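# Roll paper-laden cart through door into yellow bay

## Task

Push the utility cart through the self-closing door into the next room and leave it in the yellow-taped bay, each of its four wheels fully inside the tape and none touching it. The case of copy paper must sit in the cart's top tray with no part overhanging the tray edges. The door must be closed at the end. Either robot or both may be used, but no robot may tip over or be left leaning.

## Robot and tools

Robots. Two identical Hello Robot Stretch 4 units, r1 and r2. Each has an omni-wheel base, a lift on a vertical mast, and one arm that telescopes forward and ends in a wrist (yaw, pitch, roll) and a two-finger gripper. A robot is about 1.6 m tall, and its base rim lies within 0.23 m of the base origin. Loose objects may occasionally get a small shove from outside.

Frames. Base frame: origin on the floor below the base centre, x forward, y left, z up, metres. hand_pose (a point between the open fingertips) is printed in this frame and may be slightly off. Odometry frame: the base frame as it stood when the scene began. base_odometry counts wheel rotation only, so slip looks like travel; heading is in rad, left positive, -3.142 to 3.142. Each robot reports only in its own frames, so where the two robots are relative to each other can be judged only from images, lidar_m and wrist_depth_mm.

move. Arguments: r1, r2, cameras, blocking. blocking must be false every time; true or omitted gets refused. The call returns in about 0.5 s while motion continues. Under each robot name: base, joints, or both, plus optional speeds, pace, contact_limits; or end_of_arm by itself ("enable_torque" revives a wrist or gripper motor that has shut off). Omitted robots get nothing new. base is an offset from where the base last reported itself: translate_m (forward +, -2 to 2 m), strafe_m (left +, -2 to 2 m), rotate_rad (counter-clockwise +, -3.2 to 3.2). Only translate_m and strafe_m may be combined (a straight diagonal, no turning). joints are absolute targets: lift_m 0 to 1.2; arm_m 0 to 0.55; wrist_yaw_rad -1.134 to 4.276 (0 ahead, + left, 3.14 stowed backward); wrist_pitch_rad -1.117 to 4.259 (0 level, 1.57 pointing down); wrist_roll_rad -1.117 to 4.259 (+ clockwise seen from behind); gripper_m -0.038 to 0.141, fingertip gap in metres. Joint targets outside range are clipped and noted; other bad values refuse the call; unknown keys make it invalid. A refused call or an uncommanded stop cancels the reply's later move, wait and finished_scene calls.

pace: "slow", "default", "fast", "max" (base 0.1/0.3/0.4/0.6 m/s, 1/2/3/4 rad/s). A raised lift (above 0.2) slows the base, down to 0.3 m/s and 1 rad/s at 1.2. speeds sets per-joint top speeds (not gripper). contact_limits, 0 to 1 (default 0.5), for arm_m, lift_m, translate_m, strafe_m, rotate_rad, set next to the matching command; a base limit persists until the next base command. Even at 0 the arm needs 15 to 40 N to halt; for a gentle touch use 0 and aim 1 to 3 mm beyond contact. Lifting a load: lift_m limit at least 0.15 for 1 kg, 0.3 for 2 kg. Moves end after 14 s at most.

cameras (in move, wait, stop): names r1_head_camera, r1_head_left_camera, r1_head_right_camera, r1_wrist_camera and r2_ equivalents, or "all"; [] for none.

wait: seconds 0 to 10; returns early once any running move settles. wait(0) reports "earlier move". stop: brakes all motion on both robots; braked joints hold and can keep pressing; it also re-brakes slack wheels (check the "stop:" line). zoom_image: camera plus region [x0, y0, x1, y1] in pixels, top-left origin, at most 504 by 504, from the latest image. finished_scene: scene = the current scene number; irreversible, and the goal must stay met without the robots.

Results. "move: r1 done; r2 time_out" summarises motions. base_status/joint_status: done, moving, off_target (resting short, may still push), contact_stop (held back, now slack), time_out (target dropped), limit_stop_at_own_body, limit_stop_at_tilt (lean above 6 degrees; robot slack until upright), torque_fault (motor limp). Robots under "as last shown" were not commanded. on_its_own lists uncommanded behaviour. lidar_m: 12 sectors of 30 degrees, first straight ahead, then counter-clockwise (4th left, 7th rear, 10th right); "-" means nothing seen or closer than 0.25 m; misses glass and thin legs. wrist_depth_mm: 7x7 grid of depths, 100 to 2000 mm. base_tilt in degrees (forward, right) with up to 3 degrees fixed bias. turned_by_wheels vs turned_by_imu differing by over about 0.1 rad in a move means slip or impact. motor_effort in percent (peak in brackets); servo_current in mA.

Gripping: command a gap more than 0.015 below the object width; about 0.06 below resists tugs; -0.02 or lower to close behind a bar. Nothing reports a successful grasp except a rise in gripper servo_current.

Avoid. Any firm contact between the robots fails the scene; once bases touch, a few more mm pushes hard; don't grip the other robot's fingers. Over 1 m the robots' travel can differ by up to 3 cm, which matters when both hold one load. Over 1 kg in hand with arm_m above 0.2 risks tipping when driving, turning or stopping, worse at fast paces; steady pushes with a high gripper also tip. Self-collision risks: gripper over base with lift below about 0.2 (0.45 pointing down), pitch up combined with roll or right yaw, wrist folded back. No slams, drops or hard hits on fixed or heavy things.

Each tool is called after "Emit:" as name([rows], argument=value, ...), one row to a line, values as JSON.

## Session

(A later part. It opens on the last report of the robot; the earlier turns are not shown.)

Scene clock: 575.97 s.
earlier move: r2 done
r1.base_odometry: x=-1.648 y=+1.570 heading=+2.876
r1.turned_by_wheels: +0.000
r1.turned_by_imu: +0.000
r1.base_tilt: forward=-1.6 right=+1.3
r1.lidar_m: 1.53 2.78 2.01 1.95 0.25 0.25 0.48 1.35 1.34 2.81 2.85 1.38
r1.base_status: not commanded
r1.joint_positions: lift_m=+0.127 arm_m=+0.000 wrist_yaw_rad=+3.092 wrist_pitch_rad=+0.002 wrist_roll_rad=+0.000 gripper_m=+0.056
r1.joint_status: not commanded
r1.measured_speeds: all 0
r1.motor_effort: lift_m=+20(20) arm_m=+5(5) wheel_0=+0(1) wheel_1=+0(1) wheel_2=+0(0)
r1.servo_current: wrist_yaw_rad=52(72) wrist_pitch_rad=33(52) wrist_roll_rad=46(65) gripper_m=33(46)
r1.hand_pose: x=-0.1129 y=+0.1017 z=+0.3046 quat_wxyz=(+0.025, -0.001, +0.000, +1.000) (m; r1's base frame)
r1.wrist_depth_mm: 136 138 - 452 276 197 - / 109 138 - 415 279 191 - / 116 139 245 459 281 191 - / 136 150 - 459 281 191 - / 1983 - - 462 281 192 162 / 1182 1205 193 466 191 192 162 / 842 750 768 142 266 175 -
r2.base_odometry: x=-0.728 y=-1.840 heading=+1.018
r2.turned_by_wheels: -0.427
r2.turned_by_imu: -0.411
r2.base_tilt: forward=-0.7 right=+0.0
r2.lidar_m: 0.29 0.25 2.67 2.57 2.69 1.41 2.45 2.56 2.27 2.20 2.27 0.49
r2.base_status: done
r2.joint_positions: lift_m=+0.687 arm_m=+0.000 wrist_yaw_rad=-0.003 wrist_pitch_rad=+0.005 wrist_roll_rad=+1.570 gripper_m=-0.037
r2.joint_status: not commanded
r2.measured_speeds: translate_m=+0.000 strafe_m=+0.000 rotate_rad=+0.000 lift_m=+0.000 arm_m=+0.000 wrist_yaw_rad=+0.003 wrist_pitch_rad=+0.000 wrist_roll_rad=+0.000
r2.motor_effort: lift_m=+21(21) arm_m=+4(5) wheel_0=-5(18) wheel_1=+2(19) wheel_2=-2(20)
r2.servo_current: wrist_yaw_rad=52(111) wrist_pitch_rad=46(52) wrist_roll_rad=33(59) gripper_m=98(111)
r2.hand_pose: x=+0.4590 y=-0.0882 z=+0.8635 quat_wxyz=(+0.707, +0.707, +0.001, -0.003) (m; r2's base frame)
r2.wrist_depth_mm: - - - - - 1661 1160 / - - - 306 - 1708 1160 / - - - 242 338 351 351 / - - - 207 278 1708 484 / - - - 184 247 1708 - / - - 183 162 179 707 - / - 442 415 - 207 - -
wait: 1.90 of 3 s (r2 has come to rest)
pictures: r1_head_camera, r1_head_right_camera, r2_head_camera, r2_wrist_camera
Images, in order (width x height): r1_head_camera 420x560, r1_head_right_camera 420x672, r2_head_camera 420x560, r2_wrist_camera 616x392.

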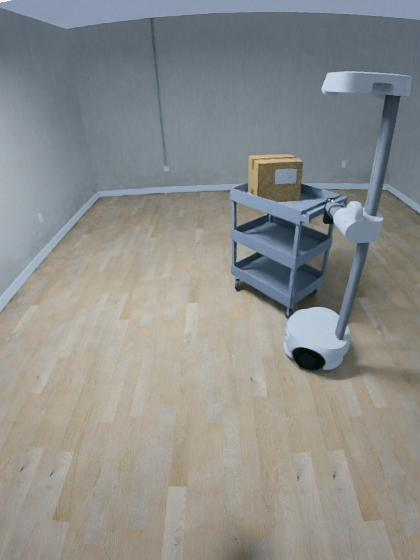

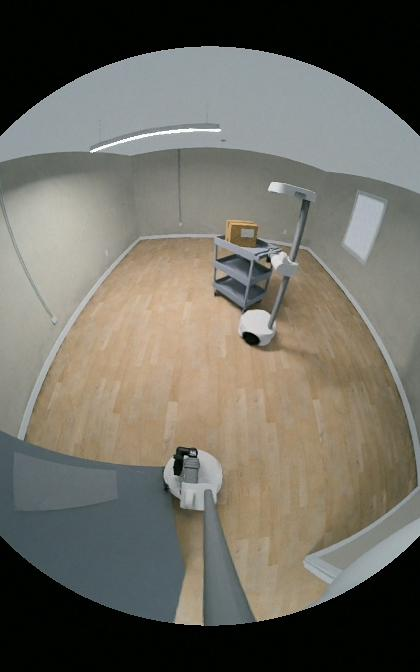

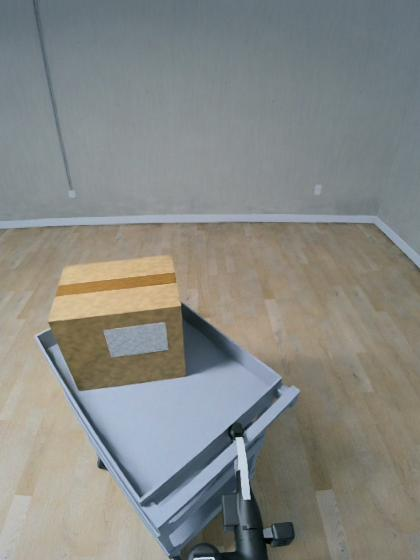

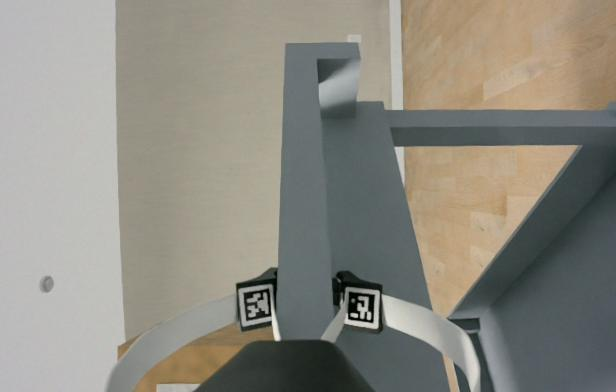

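Emit:
move(blocking=false, r2={"base":{"translate_m":-0.95},"pace":"slow"})

Emit:
wait(seconds=10, cameras=["r2_wrist_camera","r2_head_camera","r1_head_camera","r1_head_right_camera","r2_head_left_camera"])

Scene clock: 599.00 s.
move: r2 moving
r1: as last shown
r1.base_tilt: forward=-1.6 right=+1.2
r1.lidar_m: 1.53 2.78 2.00 1.95 0.25 0.25 0.49 1.35 1.34 2.80 2.89 1.38
r1.motor_effort: lift_m=+20(20) arm_m=+4(5) wheel_0=+0(1) wheel_1=+0(0) wheel_2=+0(0)
r1.servo_current: wrist_yaw_rad=39(65) wrist_pitch_rad=39(52) wrist_roll_rad=39(65) gripper_m=39(52)
r1.wrist_depth_mm: 136 138 - 452 277 197 - / 109 138 - 413 279 191 - / 116 139 245 452 281 191 - / 135 150 - 462 282 192 - / 1983 - - 462 283 192 161 / 1182 1205 195 462 191 192 162 / 854 759 750 143 265 175 -
r2.base_odometry: x=-0.734 y=-1.851 heading=+1.018
r2.turned_by_wheels: +0.000
r2.turned_by_imu: +0.001
r2.base_tilt: forward=-0.6 right=+0.0
r2.lidar_m: 0.28 0.25 2.63 2.55 2.65 1.39 2.45 2.54 2.28 2.18 2.29 0.51
r2.base_status: translate_m moving
r2.joint_positions: lift_m=+0.687 arm_m=+0.000 wrist_yaw_rad=+0.001 wrist_pitch_rad=+0.005 wrist_roll_rad=+1.570 gripper_m=-0.037
r2.joint_status: not commanded
r2.measured_speeds: translate_m=-0.049 strafe_m=+0.001 rotate_rad=+0.001 lift_m=+0.000 arm_m=+0.000 wrist_yaw_rad=+0.007 wrist_pitch_rad=+0.000 wrist_roll_rad=+0.000
r2.motor_effort: lift_m=+21(21) arm_m=+4(5) wheel_0=-5(9) wheel_1=-7(7) wheel_2=+13(13)
r2.servo_current: wrist_yaw_rad=52(52) wrist_pitch_rad=52(52) wrist_roll_rad=46(52) gripper_m=98(104)
r2.hand_pose: x=+0.4593 y=-0.0872 z=+0.8635 quat_wxyz=(+0.707, +0.707, +0.002, -0.001) (m; r2's base frame)
r2.wrist_depth_mm: - - - - - 1661 1160 / - - - 297 - 1576 1160 / - - - 239 330 351 351 / - - - 206 276 1708 492 / - - - 188 247 1708 - / - - 183 166 179 715 - / - 424 421 - 208 - -
pictures: none

Scene clock: 609.00 s.
earlier move: r2 moving
r1.base_odometry: x=-1.648 y=+1.570 heading=+2.876
r1.turned_by_wheels: +0.000
r1.turned_by_imu: -0.001
r1.base_tilt: forward=-1.6 right=+1.3
r1.lidar_m: 4.84 2.79 1.98 1.96 0.25 0.25 0.46 1.34 1.35 2.79 0.59 0.62
r1.base_status: not commanded
r1.joint_positions: lift_m=+0.127 arm_m=+0.000 wrist_yaw_rad=+3.092 wrist_pitch_rad=+0.002 wrist_roll_rad=+0.000 gripper_m=+0.056
r1.joint_status: not commanded
r1.measured_speeds: all 0
r1.motor_effort: lift_m=+20(20) arm_m=+5(5) wheel_0=+0(1) wheel_1=+0(0) wheel_2=+0(0)
r1.servo_current: wrist_yaw_rad=52(78) wrist_pitch_rad=39(52) wrist_roll_rad=26(72) gripper_m=39(52)
r1.hand_pose: x=-0.1129 y=+0.1017 z=+0.3046 quat_wxyz=(+0.025, -0.001, +0.000, +1.000) (m; r1's base frame)
r1.wrist_depth_mm: 136 138 - 449 276 197 - / 110 138 - 413 279 190 - / 116 139 246 455 279 191 - / 136 149 - 455 283 192 - / 1983 - - 462 283 192 162 / 1182 1205 194 466 190 193 162 / 854 750 759 143 265 176 -
r2.base_odometry: x=-1.227 y=-2.648 heading=+1.017
r2.turned_by_wheels: -0.001
r2.turned_by_imu: -0.002
r2.base_tilt: forward=-0.7 right=+0.1
r2.lidar_m: 0.45 3.65 2.67 2.57 0.60 0.65 1.53 1.58 2.18 2.17 0.59 0.33
r2.base_status: translate_m moving
r2.joint_positions: lift_m=+0.687 arm_m=+0.000 wrist_yaw_rad=-0.006 wrist_pitch_rad=+0.005 wrist_roll_rad=+1.570 gripper_m=-0.037
r2.joint_status: not commanded
r2.measured_speeds: translate_m=-0.001 strafe_m=+0.000 rotate_rad=+0.000 lift_m=+0.000 arm_m=+0.000 wrist_yaw_rad=+0.000 wrist_pitch_rad=+0.000 wrist_roll_rad=+0.000
r2.motor_effort: lift_m=+21(21) arm_m=+4(5) wheel_0=-11(17) wheel_1=-5(9) wheel_2=+3(15)
r2.servo_current: wrist_yaw_rad=65(65) wrist_pitch_rad=46(52) wrist_roll_rad=39(59) gripper_m=98(111)
r2.hand_pose: x=+0.4587 y=-0.0891 z=+0.8635 quat_wxyz=(+0.707, +0.707, +0.000, -0.004) (m; r2's base frame)
r2.wrist_depth_mm: - 357 379 - - 113 - / - - 488 - - - - / - - - - - - - / - - - - 179 544 - / - - - - 221 1576 480 / - - 184 139 177 1499 445 / - - - - - 1618 1138
wait: 10.00 s; no rest
pictures: r1_head_camera, r1_head_right_camera, r2_head_camera, r2_head_left_camera, r2_wrist_camera
Images, in order (width x height): r1_head_camera 420x560, r1_head_right_camera 420x672, r2_head_camera 420x560, r2_head_left_camera 420x672, r2_wrist_camera 616x392.

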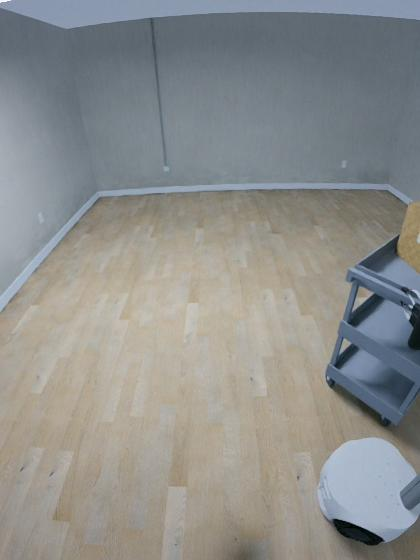

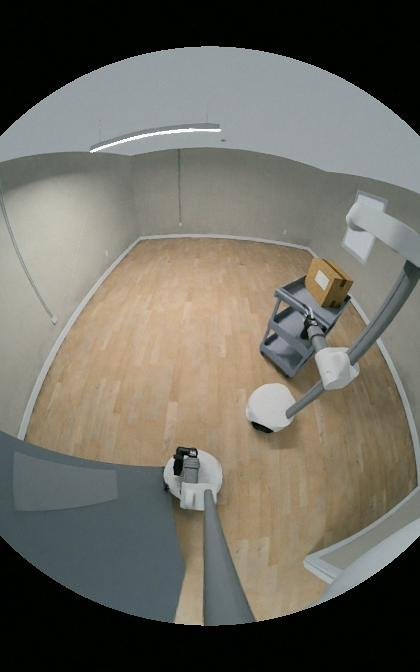

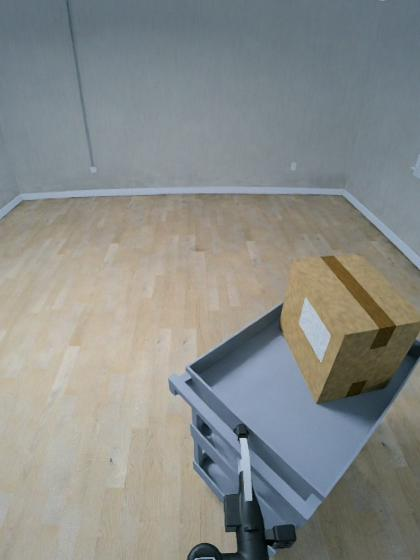

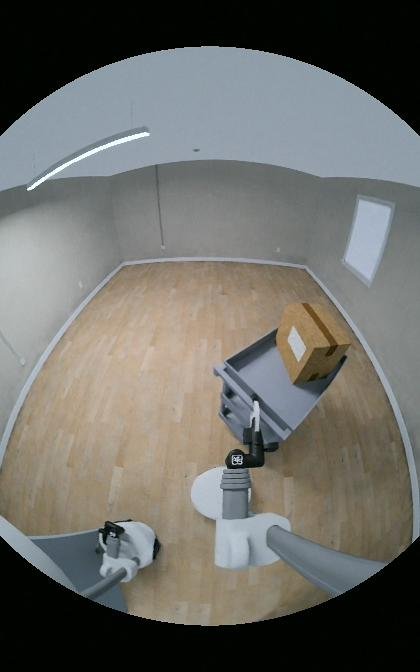

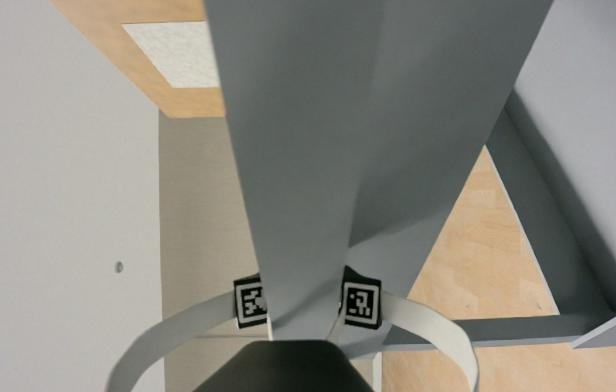

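Emit:
move(blocking=false, r2={"base":{"translate_m":-0.3},"pace":"slow"})

Emit:
wait(seconds=1.5, cameras=["r2_head_camera"])

Emit:
wait(seconds=1, cameras=["r2_head_camera"])

Emit:
wait(seconds=3, cameras=["r2_head_camera"])

Emit:
wait(seconds=0.5, cameras=["r2_head_camera","r2_head_left_camera"])

Scene clock: 656.40 s.
earlier move: r2 done
move: r2 moving
r1: as last shown
r1.turned_by_imu: +0.000
r1.base_tilt: forward=-1.6 right=+1.2
r1.lidar_m: 4.83 2.79 2.02 1.95 0.25 0.25 0.46 1.35 1.33 2.79 0.58 0.60
r1.motor_effort: lift_m=+20(20) arm_m=+4(5) wheel_0=+0(1) wheel_1=+0(0) wheel_2=+0(0)
r1.servo_current: wrist_yaw_rad=59(72) wrist_pitch_rad=39(46) wrist_roll_rad=52(65) gripper_m=46(46)
r1.wrist_depth_mm: 136 138 - 449 276 197 - / 109 138 - 413 278 190 - / 116 139 244 459 282 191 - / 136 150 - 459 282 191 - / 1921 - - 459 282 192 162 / 1182 1205 194 469 191 193 161 / 854 759 750 143 265 175 -
r2.base_odometry: x=-1.234 y=-2.659 heading=+1.016
r2.turned_by_wheels: -0.001
r2.turned_by_imu: -0.001
r2.base_tilt: forward=-0.7 right=+0.1
r2.lidar_m: 0.43 3.64 2.68 2.56 0.59 0.62 1.52 1.56 2.14 2.18 0.58 0.33
r2.base_status: translate_m moving
r2.joint_positions: lift_m=+0.687 arm_m=+0.000 wrist_yaw_rad=-0.006 wrist_pitch_rad=+0.005 wrist_roll_rad=+1.570 gripper_m=-0.037
r2.joint_status: not commanded
r2.measured_speeds: translate_m=-0.048 strafe_m=+0.000 rotate_rad=+0.001 lift_m=+0.000 arm_m=+0.000 wrist_yaw_rad=+0.000 wrist_pitch_rad=+0.000 wrist_roll_rad=+0.000
r2.motor_effort: lift_m=+21(21) arm_m=+5(5) wheel_0=-9(14) wheel_1=-10(10) wheel_2=+7(9)
r2.servo_current: wrist_yaw_rad=59(59) wrist_pitch_rad=46(46) wrist_roll_rad=39(59) gripper_m=104(104)
r2.hand_pose: x=+0.4587 y=-0.0891 z=+0.8635 quat_wxyz=(+0.707, +0.707, +0.000, -0.004) (m; r2's base frame)
r2.wrist_depth_mm: - 355 355 - - 114 - / - - 480 - - - - / - - - - - - - / - - - - 179 549 - / - - - - 221 1576 484 / - - 184 137 177 1499 442 / - - - - 402 1618 1118
pictures: none

Scene clock: 657.90 s.
earlier move: r2 moving
r1.base_odometry: x=-1.648 y=+1.570 heading=+2.876
r1.turned_by_wheels: +0.000
r1.turned_by_imu: +0.000
r1.base_tilt: forward=-1.6 right=+1.3
r1.lidar_m: 4.84 2.84 2.01 1.96 0.25 0.25 0.48 1.35 1.32 2.80 0.48 0.58
r1.base_status: not commanded
r1.joint_positions: lift_m=+0.127 arm_m=+0.000 wrist_yaw_rad=+3.092 wrist_pitch_rad=+0.002 wrist_roll_rad=+0.000 gripper_m=+0.056
r1.joint_status: not commanded
r1.measured_speeds: all 0
r1.motor_effort: lift_m=+20(20) arm_m=+4(5) wheel_0=+0(1) wheel_1=+0(0) wheel_2=+0(0)
r1.servo_current: wrist_yaw_rad=33(72) wrist_pitch_rad=39(46) wrist_roll_rad=46(65) gripper_m=39(46)
r1.hand_pose: x=-0.1129 y=+0.1017 z=+0.3046 quat_wxyz=(+0.025, -0.001, +0.000, +1.000) (m; r1's base frame)
r1.wrist_depth_mm: 136 138 - 452 276 198 - / 110 138 - 415 278 191 - / 116 139 245 459 279 191 - / 136 149 - 462 281 191 - / 1921 - - 459 281 192 162 / 1182 1205 194 466 191 193 162 / 842 750 750 143 264 176 -
r2.base_odometry: x=-1.306 y=-2.776 heading=+1.016
r2.turned_by_wheels: +0.000
r2.turned_by_imu: +0.000
r2.base_tilt: forward=-0.7 right=+0.1
r2.lidar_m: 0.46 3.63 2.68 2.57 0.53 0.61 1.39 1.40 1.96 2.17 0.63 0.33
r2.base_status: translate_m moving
r2.joint_positions: lift_m=+0.687 arm_m=+0.000 wrist_yaw_rad=-0.006 wrist_pitch_rad=+0.005 wrist_roll_rad=+1.570 gripper_m=-0.037
r2.joint_status: not commanded
r2.measured_speeds: translate_m=-0.101 strafe_m=-0.001 rotate_rad=+0.002 lift_m=+0.000 arm_m=+0.000 wrist_yaw_rad=+0.000 wrist_pitch_rad=+0.000 wrist_roll_rad=+0.000
r2.motor_effort: lift_m=+21(21) arm_m=+5(5) wheel_0=-7(14) wheel_1=-8(10) wheel_2=+6(9)
r2.servo_current: wrist_yaw_rad=46(59) wrist_pitch_rad=46(52) wrist_roll_rad=59(59) gripper_m=98(111)
r2.hand_pose: x=+0.4587 y=-0.0891 z=+0.8635 quat_wxyz=(+0.707, +0.707, +0.000, -0.004) (m; r2's base frame)
r2.wrist_depth_mm: - 355 355 - - 114 - / - 549 477 - - - - / - - - - - - - / - - - - 179 549 - / - - - - 220 1576 484 / - - 183 137 176 1499 445 / - - - - 402 1576 1098
wait: 1.50 s; no rest
pictures: r2_head_camera
Images, in order (width x height): r2_head_camera 420x560.

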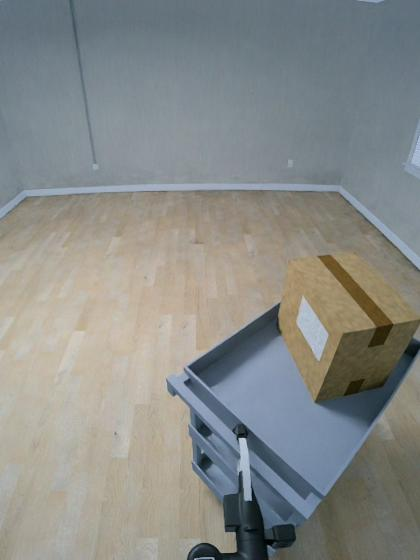

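Scene clock: 658.90 s.
earlier move: r2 moving
r1.base_odometry: x=-1.648 y=+1.570 heading=+2.876
r1.turned_by_wheels: +0.000
r1.turned_by_imu: +0.000
r1.base_tilt: forward=-1.6 right=+1.3
r1.lidar_m: 4.81 2.79 2.02 1.95 0.25 0.25 0.47 1.35 1.32 0.54 0.46 0.94
r1.base_status: not commanded
r1.joint_positions: lift_m=+0.127 arm_m=+0.000 wrist_yaw_rad=+3.092 wrist_pitch_rad=+0.002 wrist_roll_rad=+0.000 gripper_m=+0.056
r1.joint_status: not commanded
r1.measured_speeds: all 0
r1.motor_effort: lift_m=+20(20) arm_m=+5(5) wheel_0=+0(1) wheel_1=+0(0) wheel_2=+0(0)
r1.servo_current: wrist_yaw_rad=39(72) wrist_pitch_rad=52(52) wrist_roll_rad=52(65) gripper_m=46(46)
r1.hand_pose: x=-0.1129 y=+0.1017 z=+0.3046 quat_wxyz=(+0.025, -0.001, +0.000, +1.000) (m; r1's base frame)
r1.wrist_depth_mm: 136 138 - 459 276 197 - / 109 138 - 413 278 191 - / 116 139 246 462 279 191 - / 136 150 - 459 282 192 - / 1921 - - 462 281 192 162 / 1205 1182 194 466 191 192 162 / 842 750 750 143 265 175 -
r2.base_odometry: x=-1.359 y=-2.861 heading=+1.016
r2.turned_by_wheels: +0.000
r2.turned_by_imu: +0.000
r2.base_tilt: forward=-0.7 right=+0.1
r2.lidar_m: 0.46 3.67 2.67 0.51 0.47 1.06 1.28 1.31 1.80 2.20 0.61 0.32
r2.base_status: translate_m moving
r2.joint_positions: lift_m=+0.687 arm_m=+0.000 wrist_yaw_rad=-0.006 wrist_pitch_rad=+0.005 wrist_roll_rad=+1.570 gripper_m=-0.037
r2.joint_status: not commanded
r2.measured_speeds: translate_m=-0.099 strafe_m=+0.001 rotate_rad=-0.001 lift_m=+0.000 arm_m=+0.000 wrist_yaw_rad=+0.000 wrist_pitch_rad=+0.000 wrist_roll_rad=+0.000
r2.motor_effort: lift_m=+21(21) arm_m=+4(5) wheel_0=-5(14) wheel_1=-7(10) wheel_2=+5(9)
r2.servo_current: wrist_yaw_rad=59(59) wrist_pitch_rad=46(52) wrist_roll_rad=52(59) gripper_m=104(111)
r2.hand_pose: x=+0.4587 y=-0.0891 z=+0.8635 quat_wxyz=(+0.707, +0.707, +0.000, -0.004) (m; r2's base frame)
r2.wrist_depth_mm: - 353 359 - - 114 - / - 549 480 - - - - / - - - - - - - / - - - - 179 549 - / - - - - 220 1618 488 / - - 184 138 177 1499 445 / - - - - 399 1576 1118
wait: 1.00 s; no rest
pictures: r2_head_camera
Images, in order (width x height): r2_head_camera 420x560.

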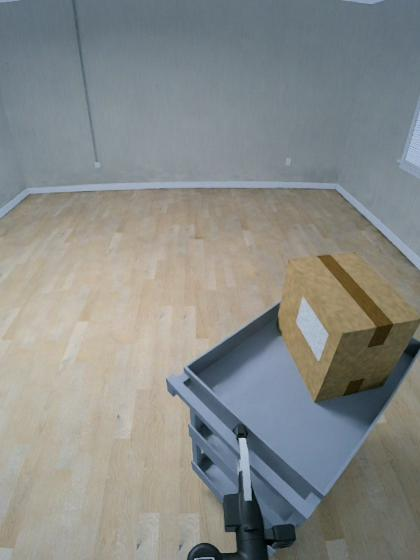

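Scene clock: 660.17 s.
earlier move: r2 done
r1.base_odometry: x=-1.648 y=+1.570 heading=+2.876
r1.turned_by_wheels: +0.000
r1.turned_by_imu: +0.000
r1.base_tilt: forward=-1.6 right=+1.3
r1.lidar_m: 4.81 2.79 2.01 1.97 0.25 0.25 0.46 1.34 1.33 0.46 0.43 0.93
r1.base_status: not commanded
r1.joint_positions: lift_m=+0.127 arm_m=+0.000 wrist_yaw_rad=+3.092 wrist_pitch_rad=+0.002 wrist_roll_rad=+0.000 gripper_m=+0.056
r1.joint_status: not commanded
r1.measured_speeds: all 0
r1.motor_effort: lift_m=+20(20) arm_m=+4(5) wheel_0=-1(1) wheel_1=+0(1) wheel_2=+0(0)
r1.servo_current: wrist_yaw_rad=52(72) wrist_pitch_rad=39(52) wrist_roll_rad=46(65) gripper_m=39(46)
r1.hand_pose: x=-0.1129 y=+0.1017 z=+0.3046 quat_wxyz=(+0.025, -0.001, +0.000, +1.000) (m; r1's base frame)
r1.wrist_depth_mm: 136 138 - 452 277 197 - / 110 138 - 413 278 190 - / 117 139 246 459 279 191 - / 136 150 - 459 281 191 - / 1983 - - 462 282 191 162 / 1182 1205 195 466 191 193 162 / 842 750 768 143 266 176 -
r2.base_odometry: x=-1.385 y=-2.903 heading=+1.016
r2.turned_by_wheels: +0.000
r2.turned_by_imu: +0.000
r2.base_tilt: forward=-0.7 right=+0.0
r2.lidar_m: 0.47 3.65 2.66 0.46 0.45 1.06 1.28 1.23 1.74 2.16 0.63 0.33
r2.base_status: done
r2.joint_positions: lift_m=+0.687 arm_m=+0.000 wrist_yaw_rad=-0.006 wrist_pitch_rad=+0.005 wrist_roll_rad=+1.570 gripper_m=-0.037
r2.joint_status: not commanded
r2.measured_speeds: all 0
r2.motor_effort: lift_m=+21(21) arm_m=+5(5) wheel_0=-7(14) wheel_1=-7(10) wheel_2=+4(9)
r2.servo_current: wrist_yaw_rad=59(59) wrist_pitch_rad=46(52) wrist_roll_rad=39(59) gripper_m=104(111)
r2.hand_pose: x=+0.4587 y=-0.0891 z=+0.8635 quat_wxyz=(+0.707, +0.707, +0.000, -0.004) (m; r2's base frame)
r2.wrist_depth_mm: - 353 355 - - 114 - / - 554 480 - - - - / - - - - - - - / - - - - 179 544 - / - - - - 220 1576 484 / - - 183 138 176 1618 445 / - - - - 397 1618 1118
wait: 1.27 of 3 s (r2 has come to rest)
pictures: r2_head_camera
Images, in order (width x height): r2_head_camera 420x560.

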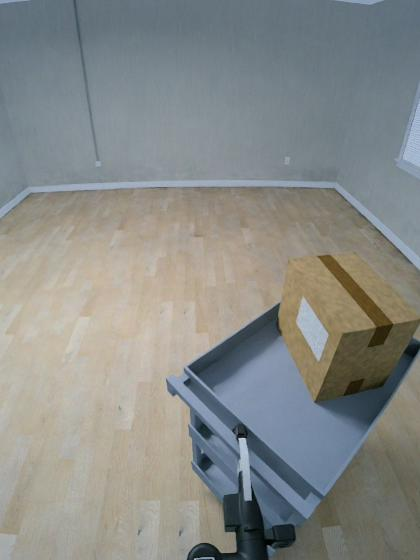

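Scene clock: 660.67 s.
r1.base_odometry: x=-1.648 y=+1.570 heading=+2.876
r1.turned_by_wheels: +0.000
r1.turned_by_imu: +0.000
r1.base_tilt: forward=-1.6 right=+1.2
r1.lidar_m: 4.84 2.79 2.00 1.96 0.25 0.25 0.48 1.33 1.33 0.46 0.43 0.93
r1.base_status: not commanded
r1.joint_positions: lift_m=+0.127 arm_m=+0.000 wrist_yaw_rad=+3.092 wrist_pitch_rad=+0.002 wrist_roll_rad=+0.000 gripper_m=+0.056
r1.joint_status: not commanded
r1.measured_speeds: all 0
r1.motor_effort: lift_m=+20(20) arm_m=+4(5) wheel_0=+0(1) wheel_1=+0(1) wheel_2=+0(0)
r1.servo_current: wrist_yaw_rad=46(72) wrist_pitch_rad=39(52) wrist_roll_rad=39(65) gripper_m=39(46)
r1.hand_pose: x=-0.1129 y=+0.1017 z=+0.3046 quat_wxyz=(+0.025, -0.001, +0.000, +1.000) (m; r1's base frame)
r1.wrist_depth_mm: 135 138 - 449 276 198 - / 109 138 - 413 277 191 - / 116 139 244 459 281 190 - / 136 150 - 459 281 192 - / 1921 - - 462 282 193 162 / 1182 1205 193 469 191 192 161 / 854 750 750 143 265 176 -
r2.base_odometry: x=-1.385 y=-2.903 heading=+1.016
r2.turned_by_wheels: +0.000
r2.turned_by_imu: +0.000
r2.base_tilt: forward=-0.6 right=+0.1
r2.lidar_m: 0.46 3.66 2.68 0.45 0.45 1.06 1.26 1.24 1.73 2.16 0.64 0.32
r2.base_status: done
r2.joint_positions: lift_m=+0.687 arm_m=+0.000 wrist_yaw_rad=-0.006 wrist_pitch_rad=+0.005 wrist_roll_rad=+1.570 gripper_m=-0.037
r2.joint_status: not commanded
r2.measured_speeds: all 0
r2.motor_effort: lift_m=+21(21) arm_m=+4(5) wheel_0=-7(14) wheel_1=-7(10) wheel_2=+4(9)
r2.servo_current: wrist_yaw_rad=59(59) wrist_pitch_rad=46(52) wrist_roll_rad=59(59) gripper_m=98(111)
r2.hand_pose: x=+0.4587 y=-0.0891 z=+0.8635 quat_wxyz=(+0.707, +0.707, +0.000, -0.004) (m; r2's base frame)
r2.wrist_depth_mm: - 353 357 - - 114 - / - 554 477 - - - - / - - - - - - - / - - - - 179 549 - / - - - - 220 1576 488 / - - 184 138 177 1576 452 / - - - - 399 1576 1118
wait: 0.50 s; at rest by 0.27 s
pictures: r2_head_camera, r2_head_left_camera
Images, in order (width x height): r2_head_camera 420x560, r2_head_left_camera 420x672.

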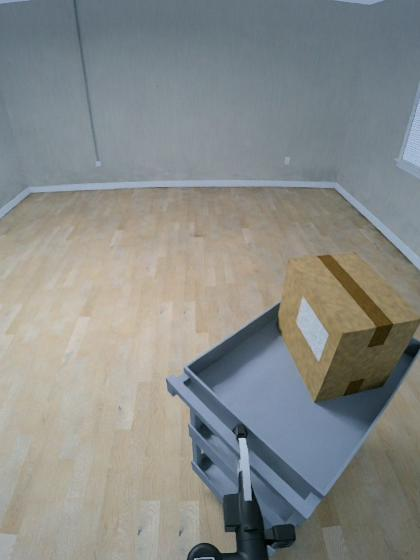

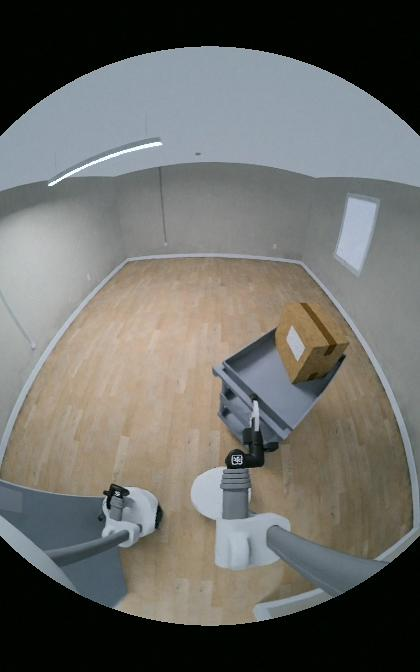

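Emit:
move(blocking=false, r2={"base":{"rotate_rad":-0.22},"pace":"slow"})

Emit:
wait(seconds=2)

Emit:
move(blocking=false, r2={"base":{"strafe_m":-0.2},"pace":"slow"}, cameras=["r2_wrist_camera"])

Emit:
wait(seconds=4, cameras=["r2_head_camera","r2_head_left_camera","r2_wrist_camera","r1_head_right_camera"])

Scene clock: 706.40 s.
move: r2 moving
r1: as last shown
r1.lidar_m: 4.84 2.82 2.04 1.96 0.25 0.25 0.48 1.32 1.33 0.47 0.44 0.94
r1.motor_effort: lift_m=+20(20) arm_m=+4(5) wheel_0=+0(1) wheel_1=+0(0) wheel_2=+0(0)
r1.servo_current: wrist_yaw_rad=46(59) wrist_pitch_rad=39(46) wrist_roll_rad=52(59) gripper_m=39(46)
r1.wrist_depth_mm: 136 138 - 452 276 198 - / 110 138 - 413 278 191 - / 117 139 244 459 281 191 - / 135 149 - 459 281 192 - / 1921 - - 462 282 191 162 / 1182 1182 193 466 191 193 162 / 842 750 759 143 265 175 -
r2.base_odometry: x=-1.385 y=-2.903 heading=+0.894
r2.turned_by_wheels: -0.122
r2.turned_by_imu: -0.117
r2.base_tilt: forward=-0.7 right=+0.0
r2.lidar_m: 0.43 4.15 2.77 0.53 0.46 0.56 4.22 1.24 1.59 2.17 2.23 0.33
r2.base_status: rotate_rad moving
r2.joint_positions: lift_m=+0.687 arm_m=+0.000 wrist_yaw_rad=+0.011 wrist_pitch_rad=+0.005 wrist_roll_rad=+1.570 gripper_m=-0.037
r2.joint_status: not commanded
r2.measured_speeds: translate_m=+0.000 strafe_m=-0.001 rotate_rad=-0.466 lift_m=+0.000 arm_m=+0.000 wrist_yaw_rad=+0.038 wrist_pitch_rad=+0.000 wrist_roll_rad=+0.000
r2.motor_effort: lift_m=+21(21) arm_m=+4(5) wheel_0=+17(17) wheel_1=+8(9) wheel_2=+12(12)
r2.servo_current: wrist_yaw_rad=59(59) wrist_pitch_rad=39(46) wrist_roll_rad=46(59) gripper_m=98(111)
r2.hand_pose: x=+0.4602 y=-0.0843 z=+0.8635 quat_wxyz=(+0.707, +0.707, +0.006, +0.002) (m; r2's base frame)
r2.wrist_depth_mm: - 342 330 - - - - / - 424 430 - - 131 - / - - 603 - 154 - - / - - - - 178 554 - / - - - - 211 1576 504 / - - 186 131 178 1576 473 / - - - - 382 392 394
pictures: none

Scene clock: 707.30 s.
earlier move: r2 done
r1.base_odometry: x=-1.648 y=+1.570 heading=+2.876
r1.turned_by_wheels: +0.000
r1.turned_by_imu: +0.000
r1.base_tilt: forward=-1.6 right=+1.2
r1.lidar_m: 4.81 2.79 2.00 1.94 0.25 0.25 0.47 1.34 1.32 0.48 0.44 0.97
r1.base_status: not commanded
r1.joint_positions: lift_m=+0.127 arm_m=+0.000 wrist_yaw_rad=+3.092 wrist_pitch_rad=+0.002 wrist_roll_rad=+0.000 gripper_m=+0.056
r1.joint_status: not commanded
r1.measured_speeds: all 0
r1.motor_effort: lift_m=+20(20) arm_m=+4(5) wheel_0=+0(1) wheel_1=+0(0) wheel_2=+0(0)
r1.servo_current: wrist_yaw_rad=59(65) wrist_pitch_rad=39(52) wrist_roll_rad=59(72) gripper_m=33(46)
r1.hand_pose: x=-0.1129 y=+0.1017 z=+0.3046 quat_wxyz=(+0.025, -0.001, +0.000, +1.000) (m; r1's base frame)
r1.wrist_depth_mm: 136 138 - 449 276 197 - / 109 138 - 413 278 191 - / 116 139 245 455 279 191 - / 136 149 - 462 281 192 - / 1983 - - 466 282 192 162 / 1182 1182 194 469 190 193 162 / 842 750 741 143 265 175 -
r2.base_odometry: x=-1.385 y=-2.903 heading=+0.796
r2.turned_by_wheels: -0.098
r2.turned_by_imu: -0.095
r2.base_tilt: forward=-0.7 right=+0.1
r2.lidar_m: 0.43 4.60 2.93 2.57 0.44 0.51 4.17 1.24 1.44 2.17 2.20 0.37
r2.base_status: done
r2.joint_positions: lift_m=+0.687 arm_m=+0.000 wrist_yaw_rad=-0.003 wrist_pitch_rad=+0.005 wrist_roll_rad=+1.570 gripper_m=-0.037
r2.joint_status: not commanded
r2.measured_speeds: all 0
r2.motor_effort: lift_m=+21(21) arm_m=+4(5) wheel_0=+0(17) wheel_1=+4(9) wheel_2=+1(12)
r2.servo_current: wrist_yaw_rad=46(72) wrist_pitch_rad=46(52) wrist_roll_rad=59(59) gripper_m=98(111)
r2.hand_pose: x=+0.4590 y=-0.0883 z=+0.8635 quat_wxyz=(+0.707, +0.707, +0.001, -0.003) (m; r2's base frame)
r2.wrist_depth_mm: - 421 421 104 160 - - / - 392 389 114 172 - - / - - 473 120 186 - - / - - 609 132 203 - - / - - - 148 222 1708 - / - - 183 164 176 1576 480 / - - - - 271 1756 1182
wait: 0.90 of 2 s (r2 has come to rest)
pictures: none

Scene clock: 707.80 s.
move: r2 moving
r1: as last shown
r1.base_tilt: forward=-1.6 right=+1.3
r1.lidar_m: 4.85 2.80 2.00 1.96 0.25 0.25 0.47 1.33 1.34 0.48 0.45 0.95
r1.motor_effort: lift_m=+20(20) arm_m=+5(5) wheel_0=+0(1) wheel_1=+0(0) wheel_2=+0(0)
r1.servo_current: wrist_yaw_rad=39(65) wrist_pitch_rad=39(46) wrist_roll_rad=52(52) gripper_m=52(52)
r1.wrist_depth_mm: 136 138 - 449 277 198 - / 109 138 - 413 278 190 - / 117 139 245 455 281 191 - / 135 149 - 462 282 191 - / 1983 - - 466 283 192 162 / 1205 1182 193 466 191 193 162 / 854 750 759 143 265 175 -
r2.base_odometry: x=-1.375 y=-2.913 heading=+0.796
r2.turned_by_wheels: +0.000
r2.turned_by_imu: +0.000
r2.base_tilt: forward=-0.7 right=+0.1
r2.lidar_m: 0.42 4.60 2.94 2.56 0.47 0.53 4.15 1.24 1.44 2.18 2.18 0.35
r2.base_status: strafe_m moving
r2.joint_positions: lift_m=+0.687 arm_m=+0.000 wrist_yaw_rad=+0.000 wrist_pitch_rad=+0.005 wrist_roll_rad=+1.570 gripper_m=-0.037
r2.joint_status: not commanded
r2.measured_speeds: translate_m=+0.000 strafe_m=-0.055 rotate_rad=-0.002 lift_m=+0.000 arm_m=+0.000 wrist_yaw_rad=+0.002 wrist_pitch_rad=+0.000 wrist_roll_rad=+0.000
r2.motor_effort: lift_m=+21(21) arm_m=+4(5) wheel_0=+13(14) wheel_1=-7(7) wheel_2=+1(2)
r2.servo_current: wrist_yaw_rad=39(52) wrist_pitch_rad=46(46) wrist_roll_rad=33(59) gripper_m=98(104)
r2.hand_pose: x=+0.4592 y=-0.0875 z=+0.8635 quat_wxyz=(+0.707, +0.707, +0.002, -0.002) (m; r2's base frame)
r2.wrist_depth_mm: - 418 415 103 158 - - / - 392 392 112 171 - - / - 517 469 119 185 - - / - - 609 131 202 - - / - - - 146 220 1708 - / - - 183 163 177 1618 480 / - - - - 270 1756 1182
pictures: r2_wrist_camera
Images, in order (width x height): r2_wrist_camera 616x392.

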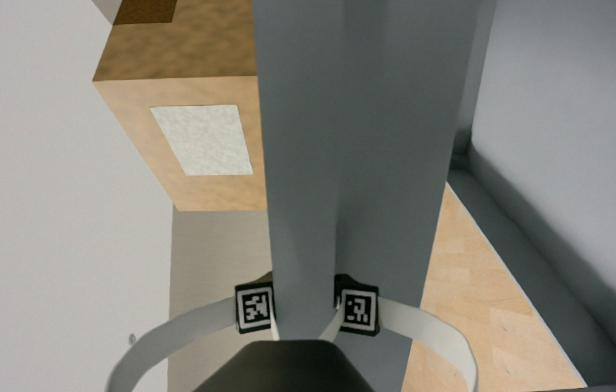

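Scene clock: 710.47 s.
earlier move: r2 done
r1.base_odometry: x=-1.648 y=+1.570 heading=+2.876
r1.turned_by_wheels: +0.000
r1.turned_by_imu: +0.000
r1.base_tilt: forward=-1.6 right=+1.2
r1.lidar_m: 4.82 2.81 1.99 1.96 0.25 0.25 0.47 1.34 1.34 0.62 0.62 1.16
r1.base_status: not commanded
r1.joint_positions: lift_m=+0.127 arm_m=+0.000 wrist_yaw_rad=+3.092 wrist_pitch_rad=+0.002 wrist_roll_rad=+0.000 gripper_m=+0.056
r1.joint_status: not commanded
r1.measured_speeds: all 0
r1.motor_effort: lift_m=+20(20) arm_m=+4(5) wheel_0=+0(1) wheel_1=+0(0) wheel_2=+0(0)
r1.servo_current: wrist_yaw_rad=39(72) wrist_pitch_rad=46(46) wrist_roll_rad=39(65) gripper_m=39(52)
r1.hand_pose: x=-0.1129 y=+0.1017 z=+0.3046 quat_wxyz=(+0.025, -0.001, +0.000, +1.000) (m; r1's base frame)
r1.wrist_depth_mm: 136 138 - 449 277 197 - / 109 138 - 410 277 190 - / 117 139 246 459 281 191 - / 136 149 - 462 281 191 - / 1921 - - 466 283 192 162 / 1205 1229 193 469 190 193 161 / 842 750 750 143 265 175 -
r2.base_odometry: x=-1.242 y=-3.043 heading=+0.797
r2.turned_by_wheels: +0.000
r2.turned_by_imu: +0.000
r2.base_tilt: forward=-0.7 right=+0.1
r2.lidar_m: 0.41 0.48 3.13 0.70 0.60 1.12 - 1.15 1.40 1.99 2.00 0.41
r2.base_status: done
r2.joint_positions: lift_m=+0.687 arm_m=+0.000 wrist_yaw_rad=+0.000 wrist_pitch_rad=+0.005 wrist_roll_rad=+1.570 gripper_m=-0.037
r2.joint_status: not commanded
r2.measured_speeds: all 0
r2.motor_effort: lift_m=+21(21) arm_m=+4(5) wheel_0=+7(16) wheel_1=-2(8) wheel_2=+0(2)
r2.servo_current: wrist_yaw_rad=52(59) wrist_pitch_rad=39(52) wrist_roll_rad=39(59) gripper_m=104(111)
r2.hand_pose: x=+0.4592 y=-0.0875 z=+0.8635 quat_wxyz=(+0.707, +0.707, +0.002, -0.002) (m; r2's base frame)
r2.wrist_depth_mm: - - 535 - 181 - - / - 462 445 133 191 - - / - 449 436 140 203 - - / - - 521 148 215 - - / - - 640 156 224 - - / - - 184 170 178 1576 508 / - - - - - 1708 469
wait: 2.67 of 4 s (r2 has come to rest)
pictures: r1_head_right_camera, r2_head_camera, r2_head_left_camera, r2_wrist_camera
Images, in order (width x height): r1_head_right_camera 420x672, r2_head_camera 420x560, r2_head_left_camera 420x672, r2_wrist_camera 616x392.

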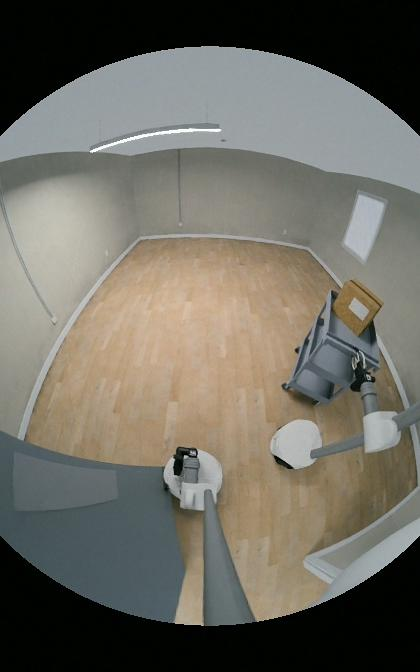

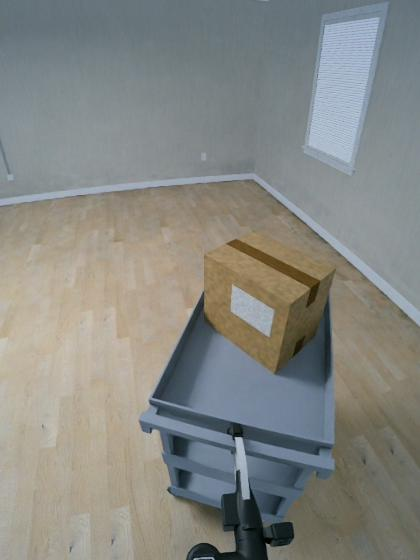

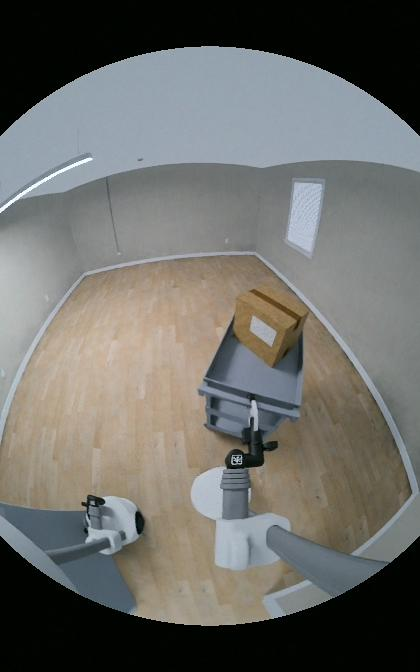

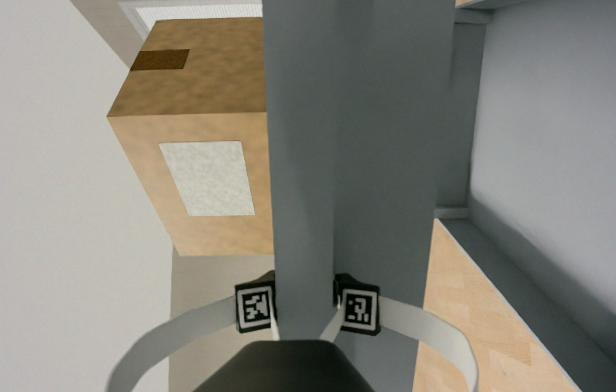

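Emit:
move(blocking=false, r2={"base":{"rotate_rad":-0.09},"pace":"slow"})

Emit:
wait(seconds=2)

Emit:
move(blocking=false, r2={"base":{"strafe_m":-0.11},"pace":"slow"})

Emit:
wait(seconds=4, cameras=["r2_head_camera","r2_head_left_camera","r2_wrist_camera"])

Scene clock: 721.50 s.
move: r2 moving
r1: as last shown
r1.base_tilt: forward=-1.5 right=+1.3
r1.lidar_m: 4.82 2.80 2.03 1.94 0.25 0.25 0.47 1.34 1.31 0.62 0.62 1.27
r1.motor_effort: lift_m=+20(20) arm_m=+5(5) wheel_0=+0(1) wheel_1=+0(0) wheel_2=+0(0)
r1.servo_current: wrist_yaw_rad=59(59) wrist_pitch_rad=39(46) wrist_roll_rad=39(59) gripper_m=46(46)
r1.wrist_depth_mm: 136 138 - 455 276 197 - / 109 138 - 413 278 191 - / 116 139 245 455 279 191 - / 136 150 - 462 282 193 - / 1983 - - 462 282 193 162 / 1205 1205 194 466 190 192 162 / 854 750 750 143 266 175 -
r2.base_odometry: x=-1.242 y=-3.043 heading=+0.712
r2.turned_by_wheels: -0.084
r2.turned_by_imu: -0.082
r2.base_tilt: forward=-0.7 right=+0.0
r2.lidar_m: 0.42 0.48 3.29 2.78 0.63 0.81 4.14 1.13 1.32 1.99 1.96 0.41
r2.base_status: rotate_rad moving
r2.joint_positions: lift_m=+0.687 arm_m=+0.000 wrist_yaw_rad=+0.003 wrist_pitch_rad=+0.005 wrist_roll_rad=+1.570 gripper_m=-0.037
r2.joint_status: not commanded
r2.measured_speeds: translate_m=+0.001 strafe_m=-0.001 rotate_rad=-0.116 lift_m=+0.000 arm_m=+0.000 wrist_yaw_rad=-0.024 wrist_pitch_rad=+0.000 wrist_roll_rad=+0.000
r2.motor_effort: lift_m=+21(21) arm_m=+4(5) wheel_0=+8(13) wheel_1=+4(9) wheel_2=+7(9)
r2.servo_current: wrist_yaw_rad=52(52) wrist_pitch_rad=39(46) wrist_roll_rad=46(59) gripper_m=98(111)
r2.hand_pose: x=+0.4596 y=-0.0864 z=+0.8635 quat_wxyz=(+0.707, +0.707, +0.003, -0.001) (m; r2's base frame)
r2.wrist_depth_mm: - - - 142 198 707 - / - - 521 147 205 759 - / - 459 439 152 212 - - / - - 488 158 220 831 - / - - 574 165 228 - - / - - 183 171 178 - - / - - - - - 1708 484
pictures: none

Scene clock: 721.90 s.
earlier move: r2 done
r1.base_odometry: x=-1.648 y=+1.570 heading=+2.876
r1.turned_by_wheels: +0.000
r1.turned_by_imu: +0.000
r1.base_tilt: forward=-1.6 right=+1.3
r1.lidar_m: 4.83 2.79 2.03 1.96 0.25 0.25 0.48 1.34 1.31 0.62 0.62 1.28
r1.base_status: not commanded
r1.joint_positions: lift_m=+0.127 arm_m=+0.000 wrist_yaw_rad=+3.092 wrist_pitch_rad=+0.002 wrist_roll_rad=+0.000 gripper_m=+0.056
r1.joint_status: not commanded
r1.measured_speeds: all 0
r1.motor_effort: lift_m=+20(20) arm_m=+4(5) wheel_0=+0(1) wheel_1=+0(0) wheel_2=+0(0)
r1.servo_current: wrist_yaw_rad=46(65) wrist_pitch_rad=39(52) wrist_roll_rad=65(65) gripper_m=46(46)
r1.hand_pose: x=-0.1129 y=+0.1017 z=+0.3046 quat_wxyz=(+0.025, -0.001, +0.000, +1.000) (m; r1's base frame)
r1.wrist_depth_mm: 136 138 - 449 277 198 - / 110 138 - 413 279 191 - / 116 139 245 455 279 191 - / 136 150 - 462 281 191 - / 1983 - - 462 282 192 161 / 1182 1205 193 466 191 192 161 / 854 750 741 143 266 176 -
r2.base_odometry: x=-1.242 y=-3.043 heading=+0.707
r2.turned_by_wheels: -0.005
r2.turned_by_imu: -0.005
r2.base_tilt: forward=-0.7 right=+0.1
r2.lidar_m: 0.40 0.46 3.27 2.78 0.63 0.75 4.15 1.15 1.33 1.98 1.99 0.41
r2.base_status: done
r2.joint_positions: lift_m=+0.687 arm_m=+0.000 wrist_yaw_rad=+0.001 wrist_pitch_rad=+0.005 wrist_roll_rad=+1.570 gripper_m=-0.037
r2.joint_status: not commanded
r2.measured_speeds: all 0
r2.motor_effort: lift_m=+21(21) arm_m=+4(5) wheel_0=+0(13) wheel_1=+2(9) wheel_2=+7(9)
r2.servo_current: wrist_yaw_rad=46(52) wrist_pitch_rad=46(46) wrist_roll_rad=52(59) gripper_m=104(111)
r2.hand_pose: x=+0.4593 y=-0.0872 z=+0.8635 quat_wxyz=(+0.707, +0.707, +0.002, -0.001) (m; r2's base frame)
r2.wrist_depth_mm: - - - 143 199 1366 - / - - 535 148 206 759 - / - 473 445 153 213 - - / - - 484 159 220 831 - / - - 569 165 229 - - / - - 183 171 179 - - / - - - - - 1618 492
wait: 0.40 of 2 s (r2 has come to rest)
pictures: none

Scene clock: 722.40 s.
move: r2 moving
r1: as last shown
r1.base_tilt: forward=-1.6 right=+1.2
r1.lidar_m: 4.84 2.82 2.01 1.96 0.25 0.25 0.44 1.37 1.33 0.63 0.63 1.31
r1.motor_effort: lift_m=+20(20) arm_m=+4(5) wheel_0=+0(0) wheel_1=+0(0) wheel_2=+0(0)
r1.servo_current: wrist_yaw_rad=39(59) wrist_pitch_rad=46(46) wrist_roll_rad=46(72) gripper_m=46(46)
r1.wrist_depth_mm: 136 138 - 452 276 198 - / 109 138 - 410 278 191 - / 116 139 245 455 281 190 - / 135 150 - 459 282 191 - / 1983 - - 466 282 193 161 / 1205 1229 194 469 191 193 162 / 842 768 750 143 266 175 -
r2.base_odometry: x=-1.233 y=-3.054 heading=+0.708
r2.turned_by_wheels: +0.000
r2.turned_by_imu: +0.001
r2.base_tilt: forward=-0.7 right=+0.0
r2.lidar_m: 0.41 0.43 3.32 2.78 0.64 0.79 4.13 1.14 1.30 1.99 1.96 0.41
r2.base_status: strafe_m moving
r2.joint_positions: lift_m=+0.687 arm_m=+0.000 wrist_yaw_rad=+0.001 wrist_pitch_rad=+0.005 wrist_roll_rad=+1.570 gripper_m=-0.037
r2.joint_status: not commanded
r2.measured_speeds: translate_m=+0.000 strafe_m=-0.055 rotate_rad=+0.000 lift_m=+0.000 arm_m=+0.000 wrist_yaw_rad=+0.000 wrist_pitch_rad=+0.000 wrist_roll_rad=+0.000
r2.motor_effort: lift_m=+21(21) arm_m=+4(4) wheel_0=+12(13) wheel_1=-7(7) wheel_2=+0(4)
r2.servo_current: wrist_yaw_rad=39(59) wrist_pitch_rad=46(46) wrist_roll_rad=52(52) gripper_m=104(104)
r2.hand_pose: x=+0.4593 y=-0.0871 z=+0.8635 quat_wxyz=(+0.707, +0.707, +0.002, -0.001) (m; r2's base frame)
r2.wrist_depth_mm: - - - 143 199 1366 - / - - 530 147 206 759 - / - 466 449 152 213 - - / - - 488 158 219 831 - / - - 569 165 228 - - / - - 184 170 178 - - / - - - - - 1576 492
pictures: none

Scene clock: 724.13 s.
earlier move: r2 done
r1.base_odometry: x=-1.648 y=+1.570 heading=+2.876
r1.turned_by_wheels: +0.000
r1.turned_by_imu: +0.000
r1.base_tilt: forward=-1.6 right=+1.3
r1.lidar_m: 4.83 2.81 2.01 1.95 0.25 0.25 0.47 1.36 1.33 0.71 0.73 1.51
r1.base_status: not commanded
r1.joint_positions: lift_m=+0.127 arm_m=+0.000 wrist_yaw_rad=+3.092 wrist_pitch_rad=+0.002 wrist_roll_rad=+0.000 gripper_m=+0.056
r1.joint_status: not commanded
r1.measured_speeds: all 0
r1.motor_effort: lift_m=+20(20) arm_m=+4(5) wheel_0=+0(1) wheel_1=+0(0) wheel_2=+0(0)
r1.servo_current: wrist_yaw_rad=46(65) wrist_pitch_rad=33(52) wrist_roll_rad=52(72) gripper_m=46(46)
r1.hand_pose: x=-0.1129 y=+0.1017 z=+0.3046 quat_wxyz=(+0.025, -0.001, +0.000, +1.000) (m; r1's base frame)
r1.wrist_depth_mm: 136 138 - 452 277 197 - / 109 138 - 410 279 190 - / 116 139 246 452 281 191 - / 136 150 - 462 282 191 - / 1921 - - 466 282 193 162 / 1205 1205 193 466 191 193 162 / 854 750 759 143 266 176 -
r2.base_odometry: x=-1.171 y=-3.126 heading=+0.707
r2.turned_by_wheels: +0.000
r2.turned_by_imu: +0.000
r2.base_tilt: forward=-0.6 right=+0.1
r2.lidar_m: 0.40 0.43 3.40 2.87 0.73 1.19 - 1.12 1.30 1.89 1.88 0.41
r2.base_status: done
r2.joint_positions: lift_m=+0.687 arm_m=+0.000 wrist_yaw_rad=+0.001 wrist_pitch_rad=+0.005 wrist_roll_rad=+1.570 gripper_m=-0.037
r2.joint_status: not commanded
r2.measured_speeds: all 0
r2.motor_effort: lift_m=+21(21) arm_m=+4(5) wheel_0=+3(14) wheel_1=-3(8) wheel_2=+0(4)
r2.servo_current: wrist_yaw_rad=46(59) wrist_pitch_rad=46(52) wrist_roll_rad=46(59) gripper_m=98(111)
r2.hand_pose: x=+0.4593 y=-0.0871 z=+0.8635 quat_wxyz=(+0.707, +0.707, +0.002, -0.001) (m; r2's base frame)
r2.wrist_depth_mm: - - - 155 212 1499 1160 / - - - 158 217 750 - / - - 477 161 220 - - / - 492 469 165 225 831 - / - - 535 168 229 - - / - - 184 171 180 - - / - - - - 237 - 500
wait: 1.73 of 4 s (r2 has come to rest)
pictures: r2_head_camera, r2_head_left_camera, r2_wrist_camera
Images, in order (width x height): r2_head_camera 420x560, r2_head_left_camera 420x672, r2_wrist_camera 616x392.

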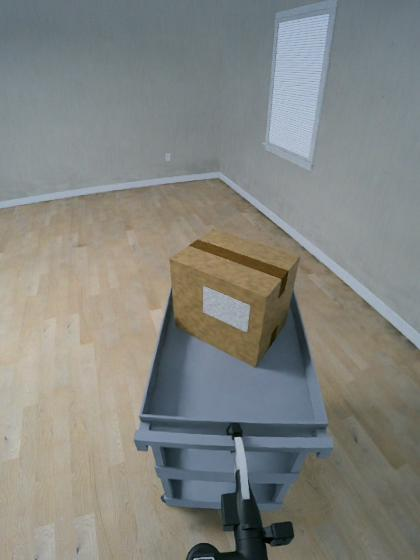

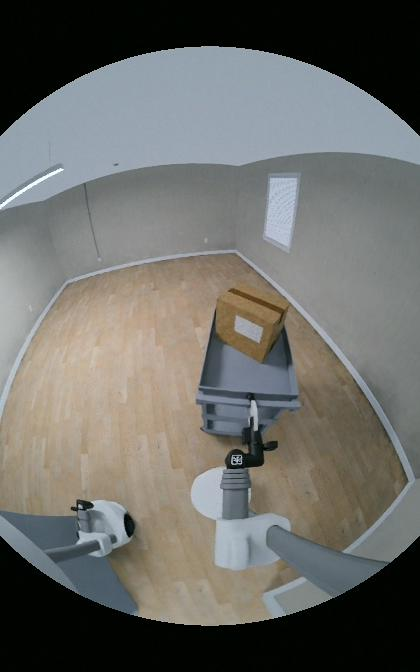

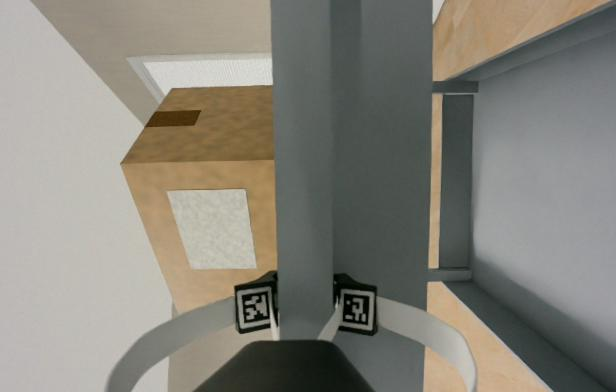

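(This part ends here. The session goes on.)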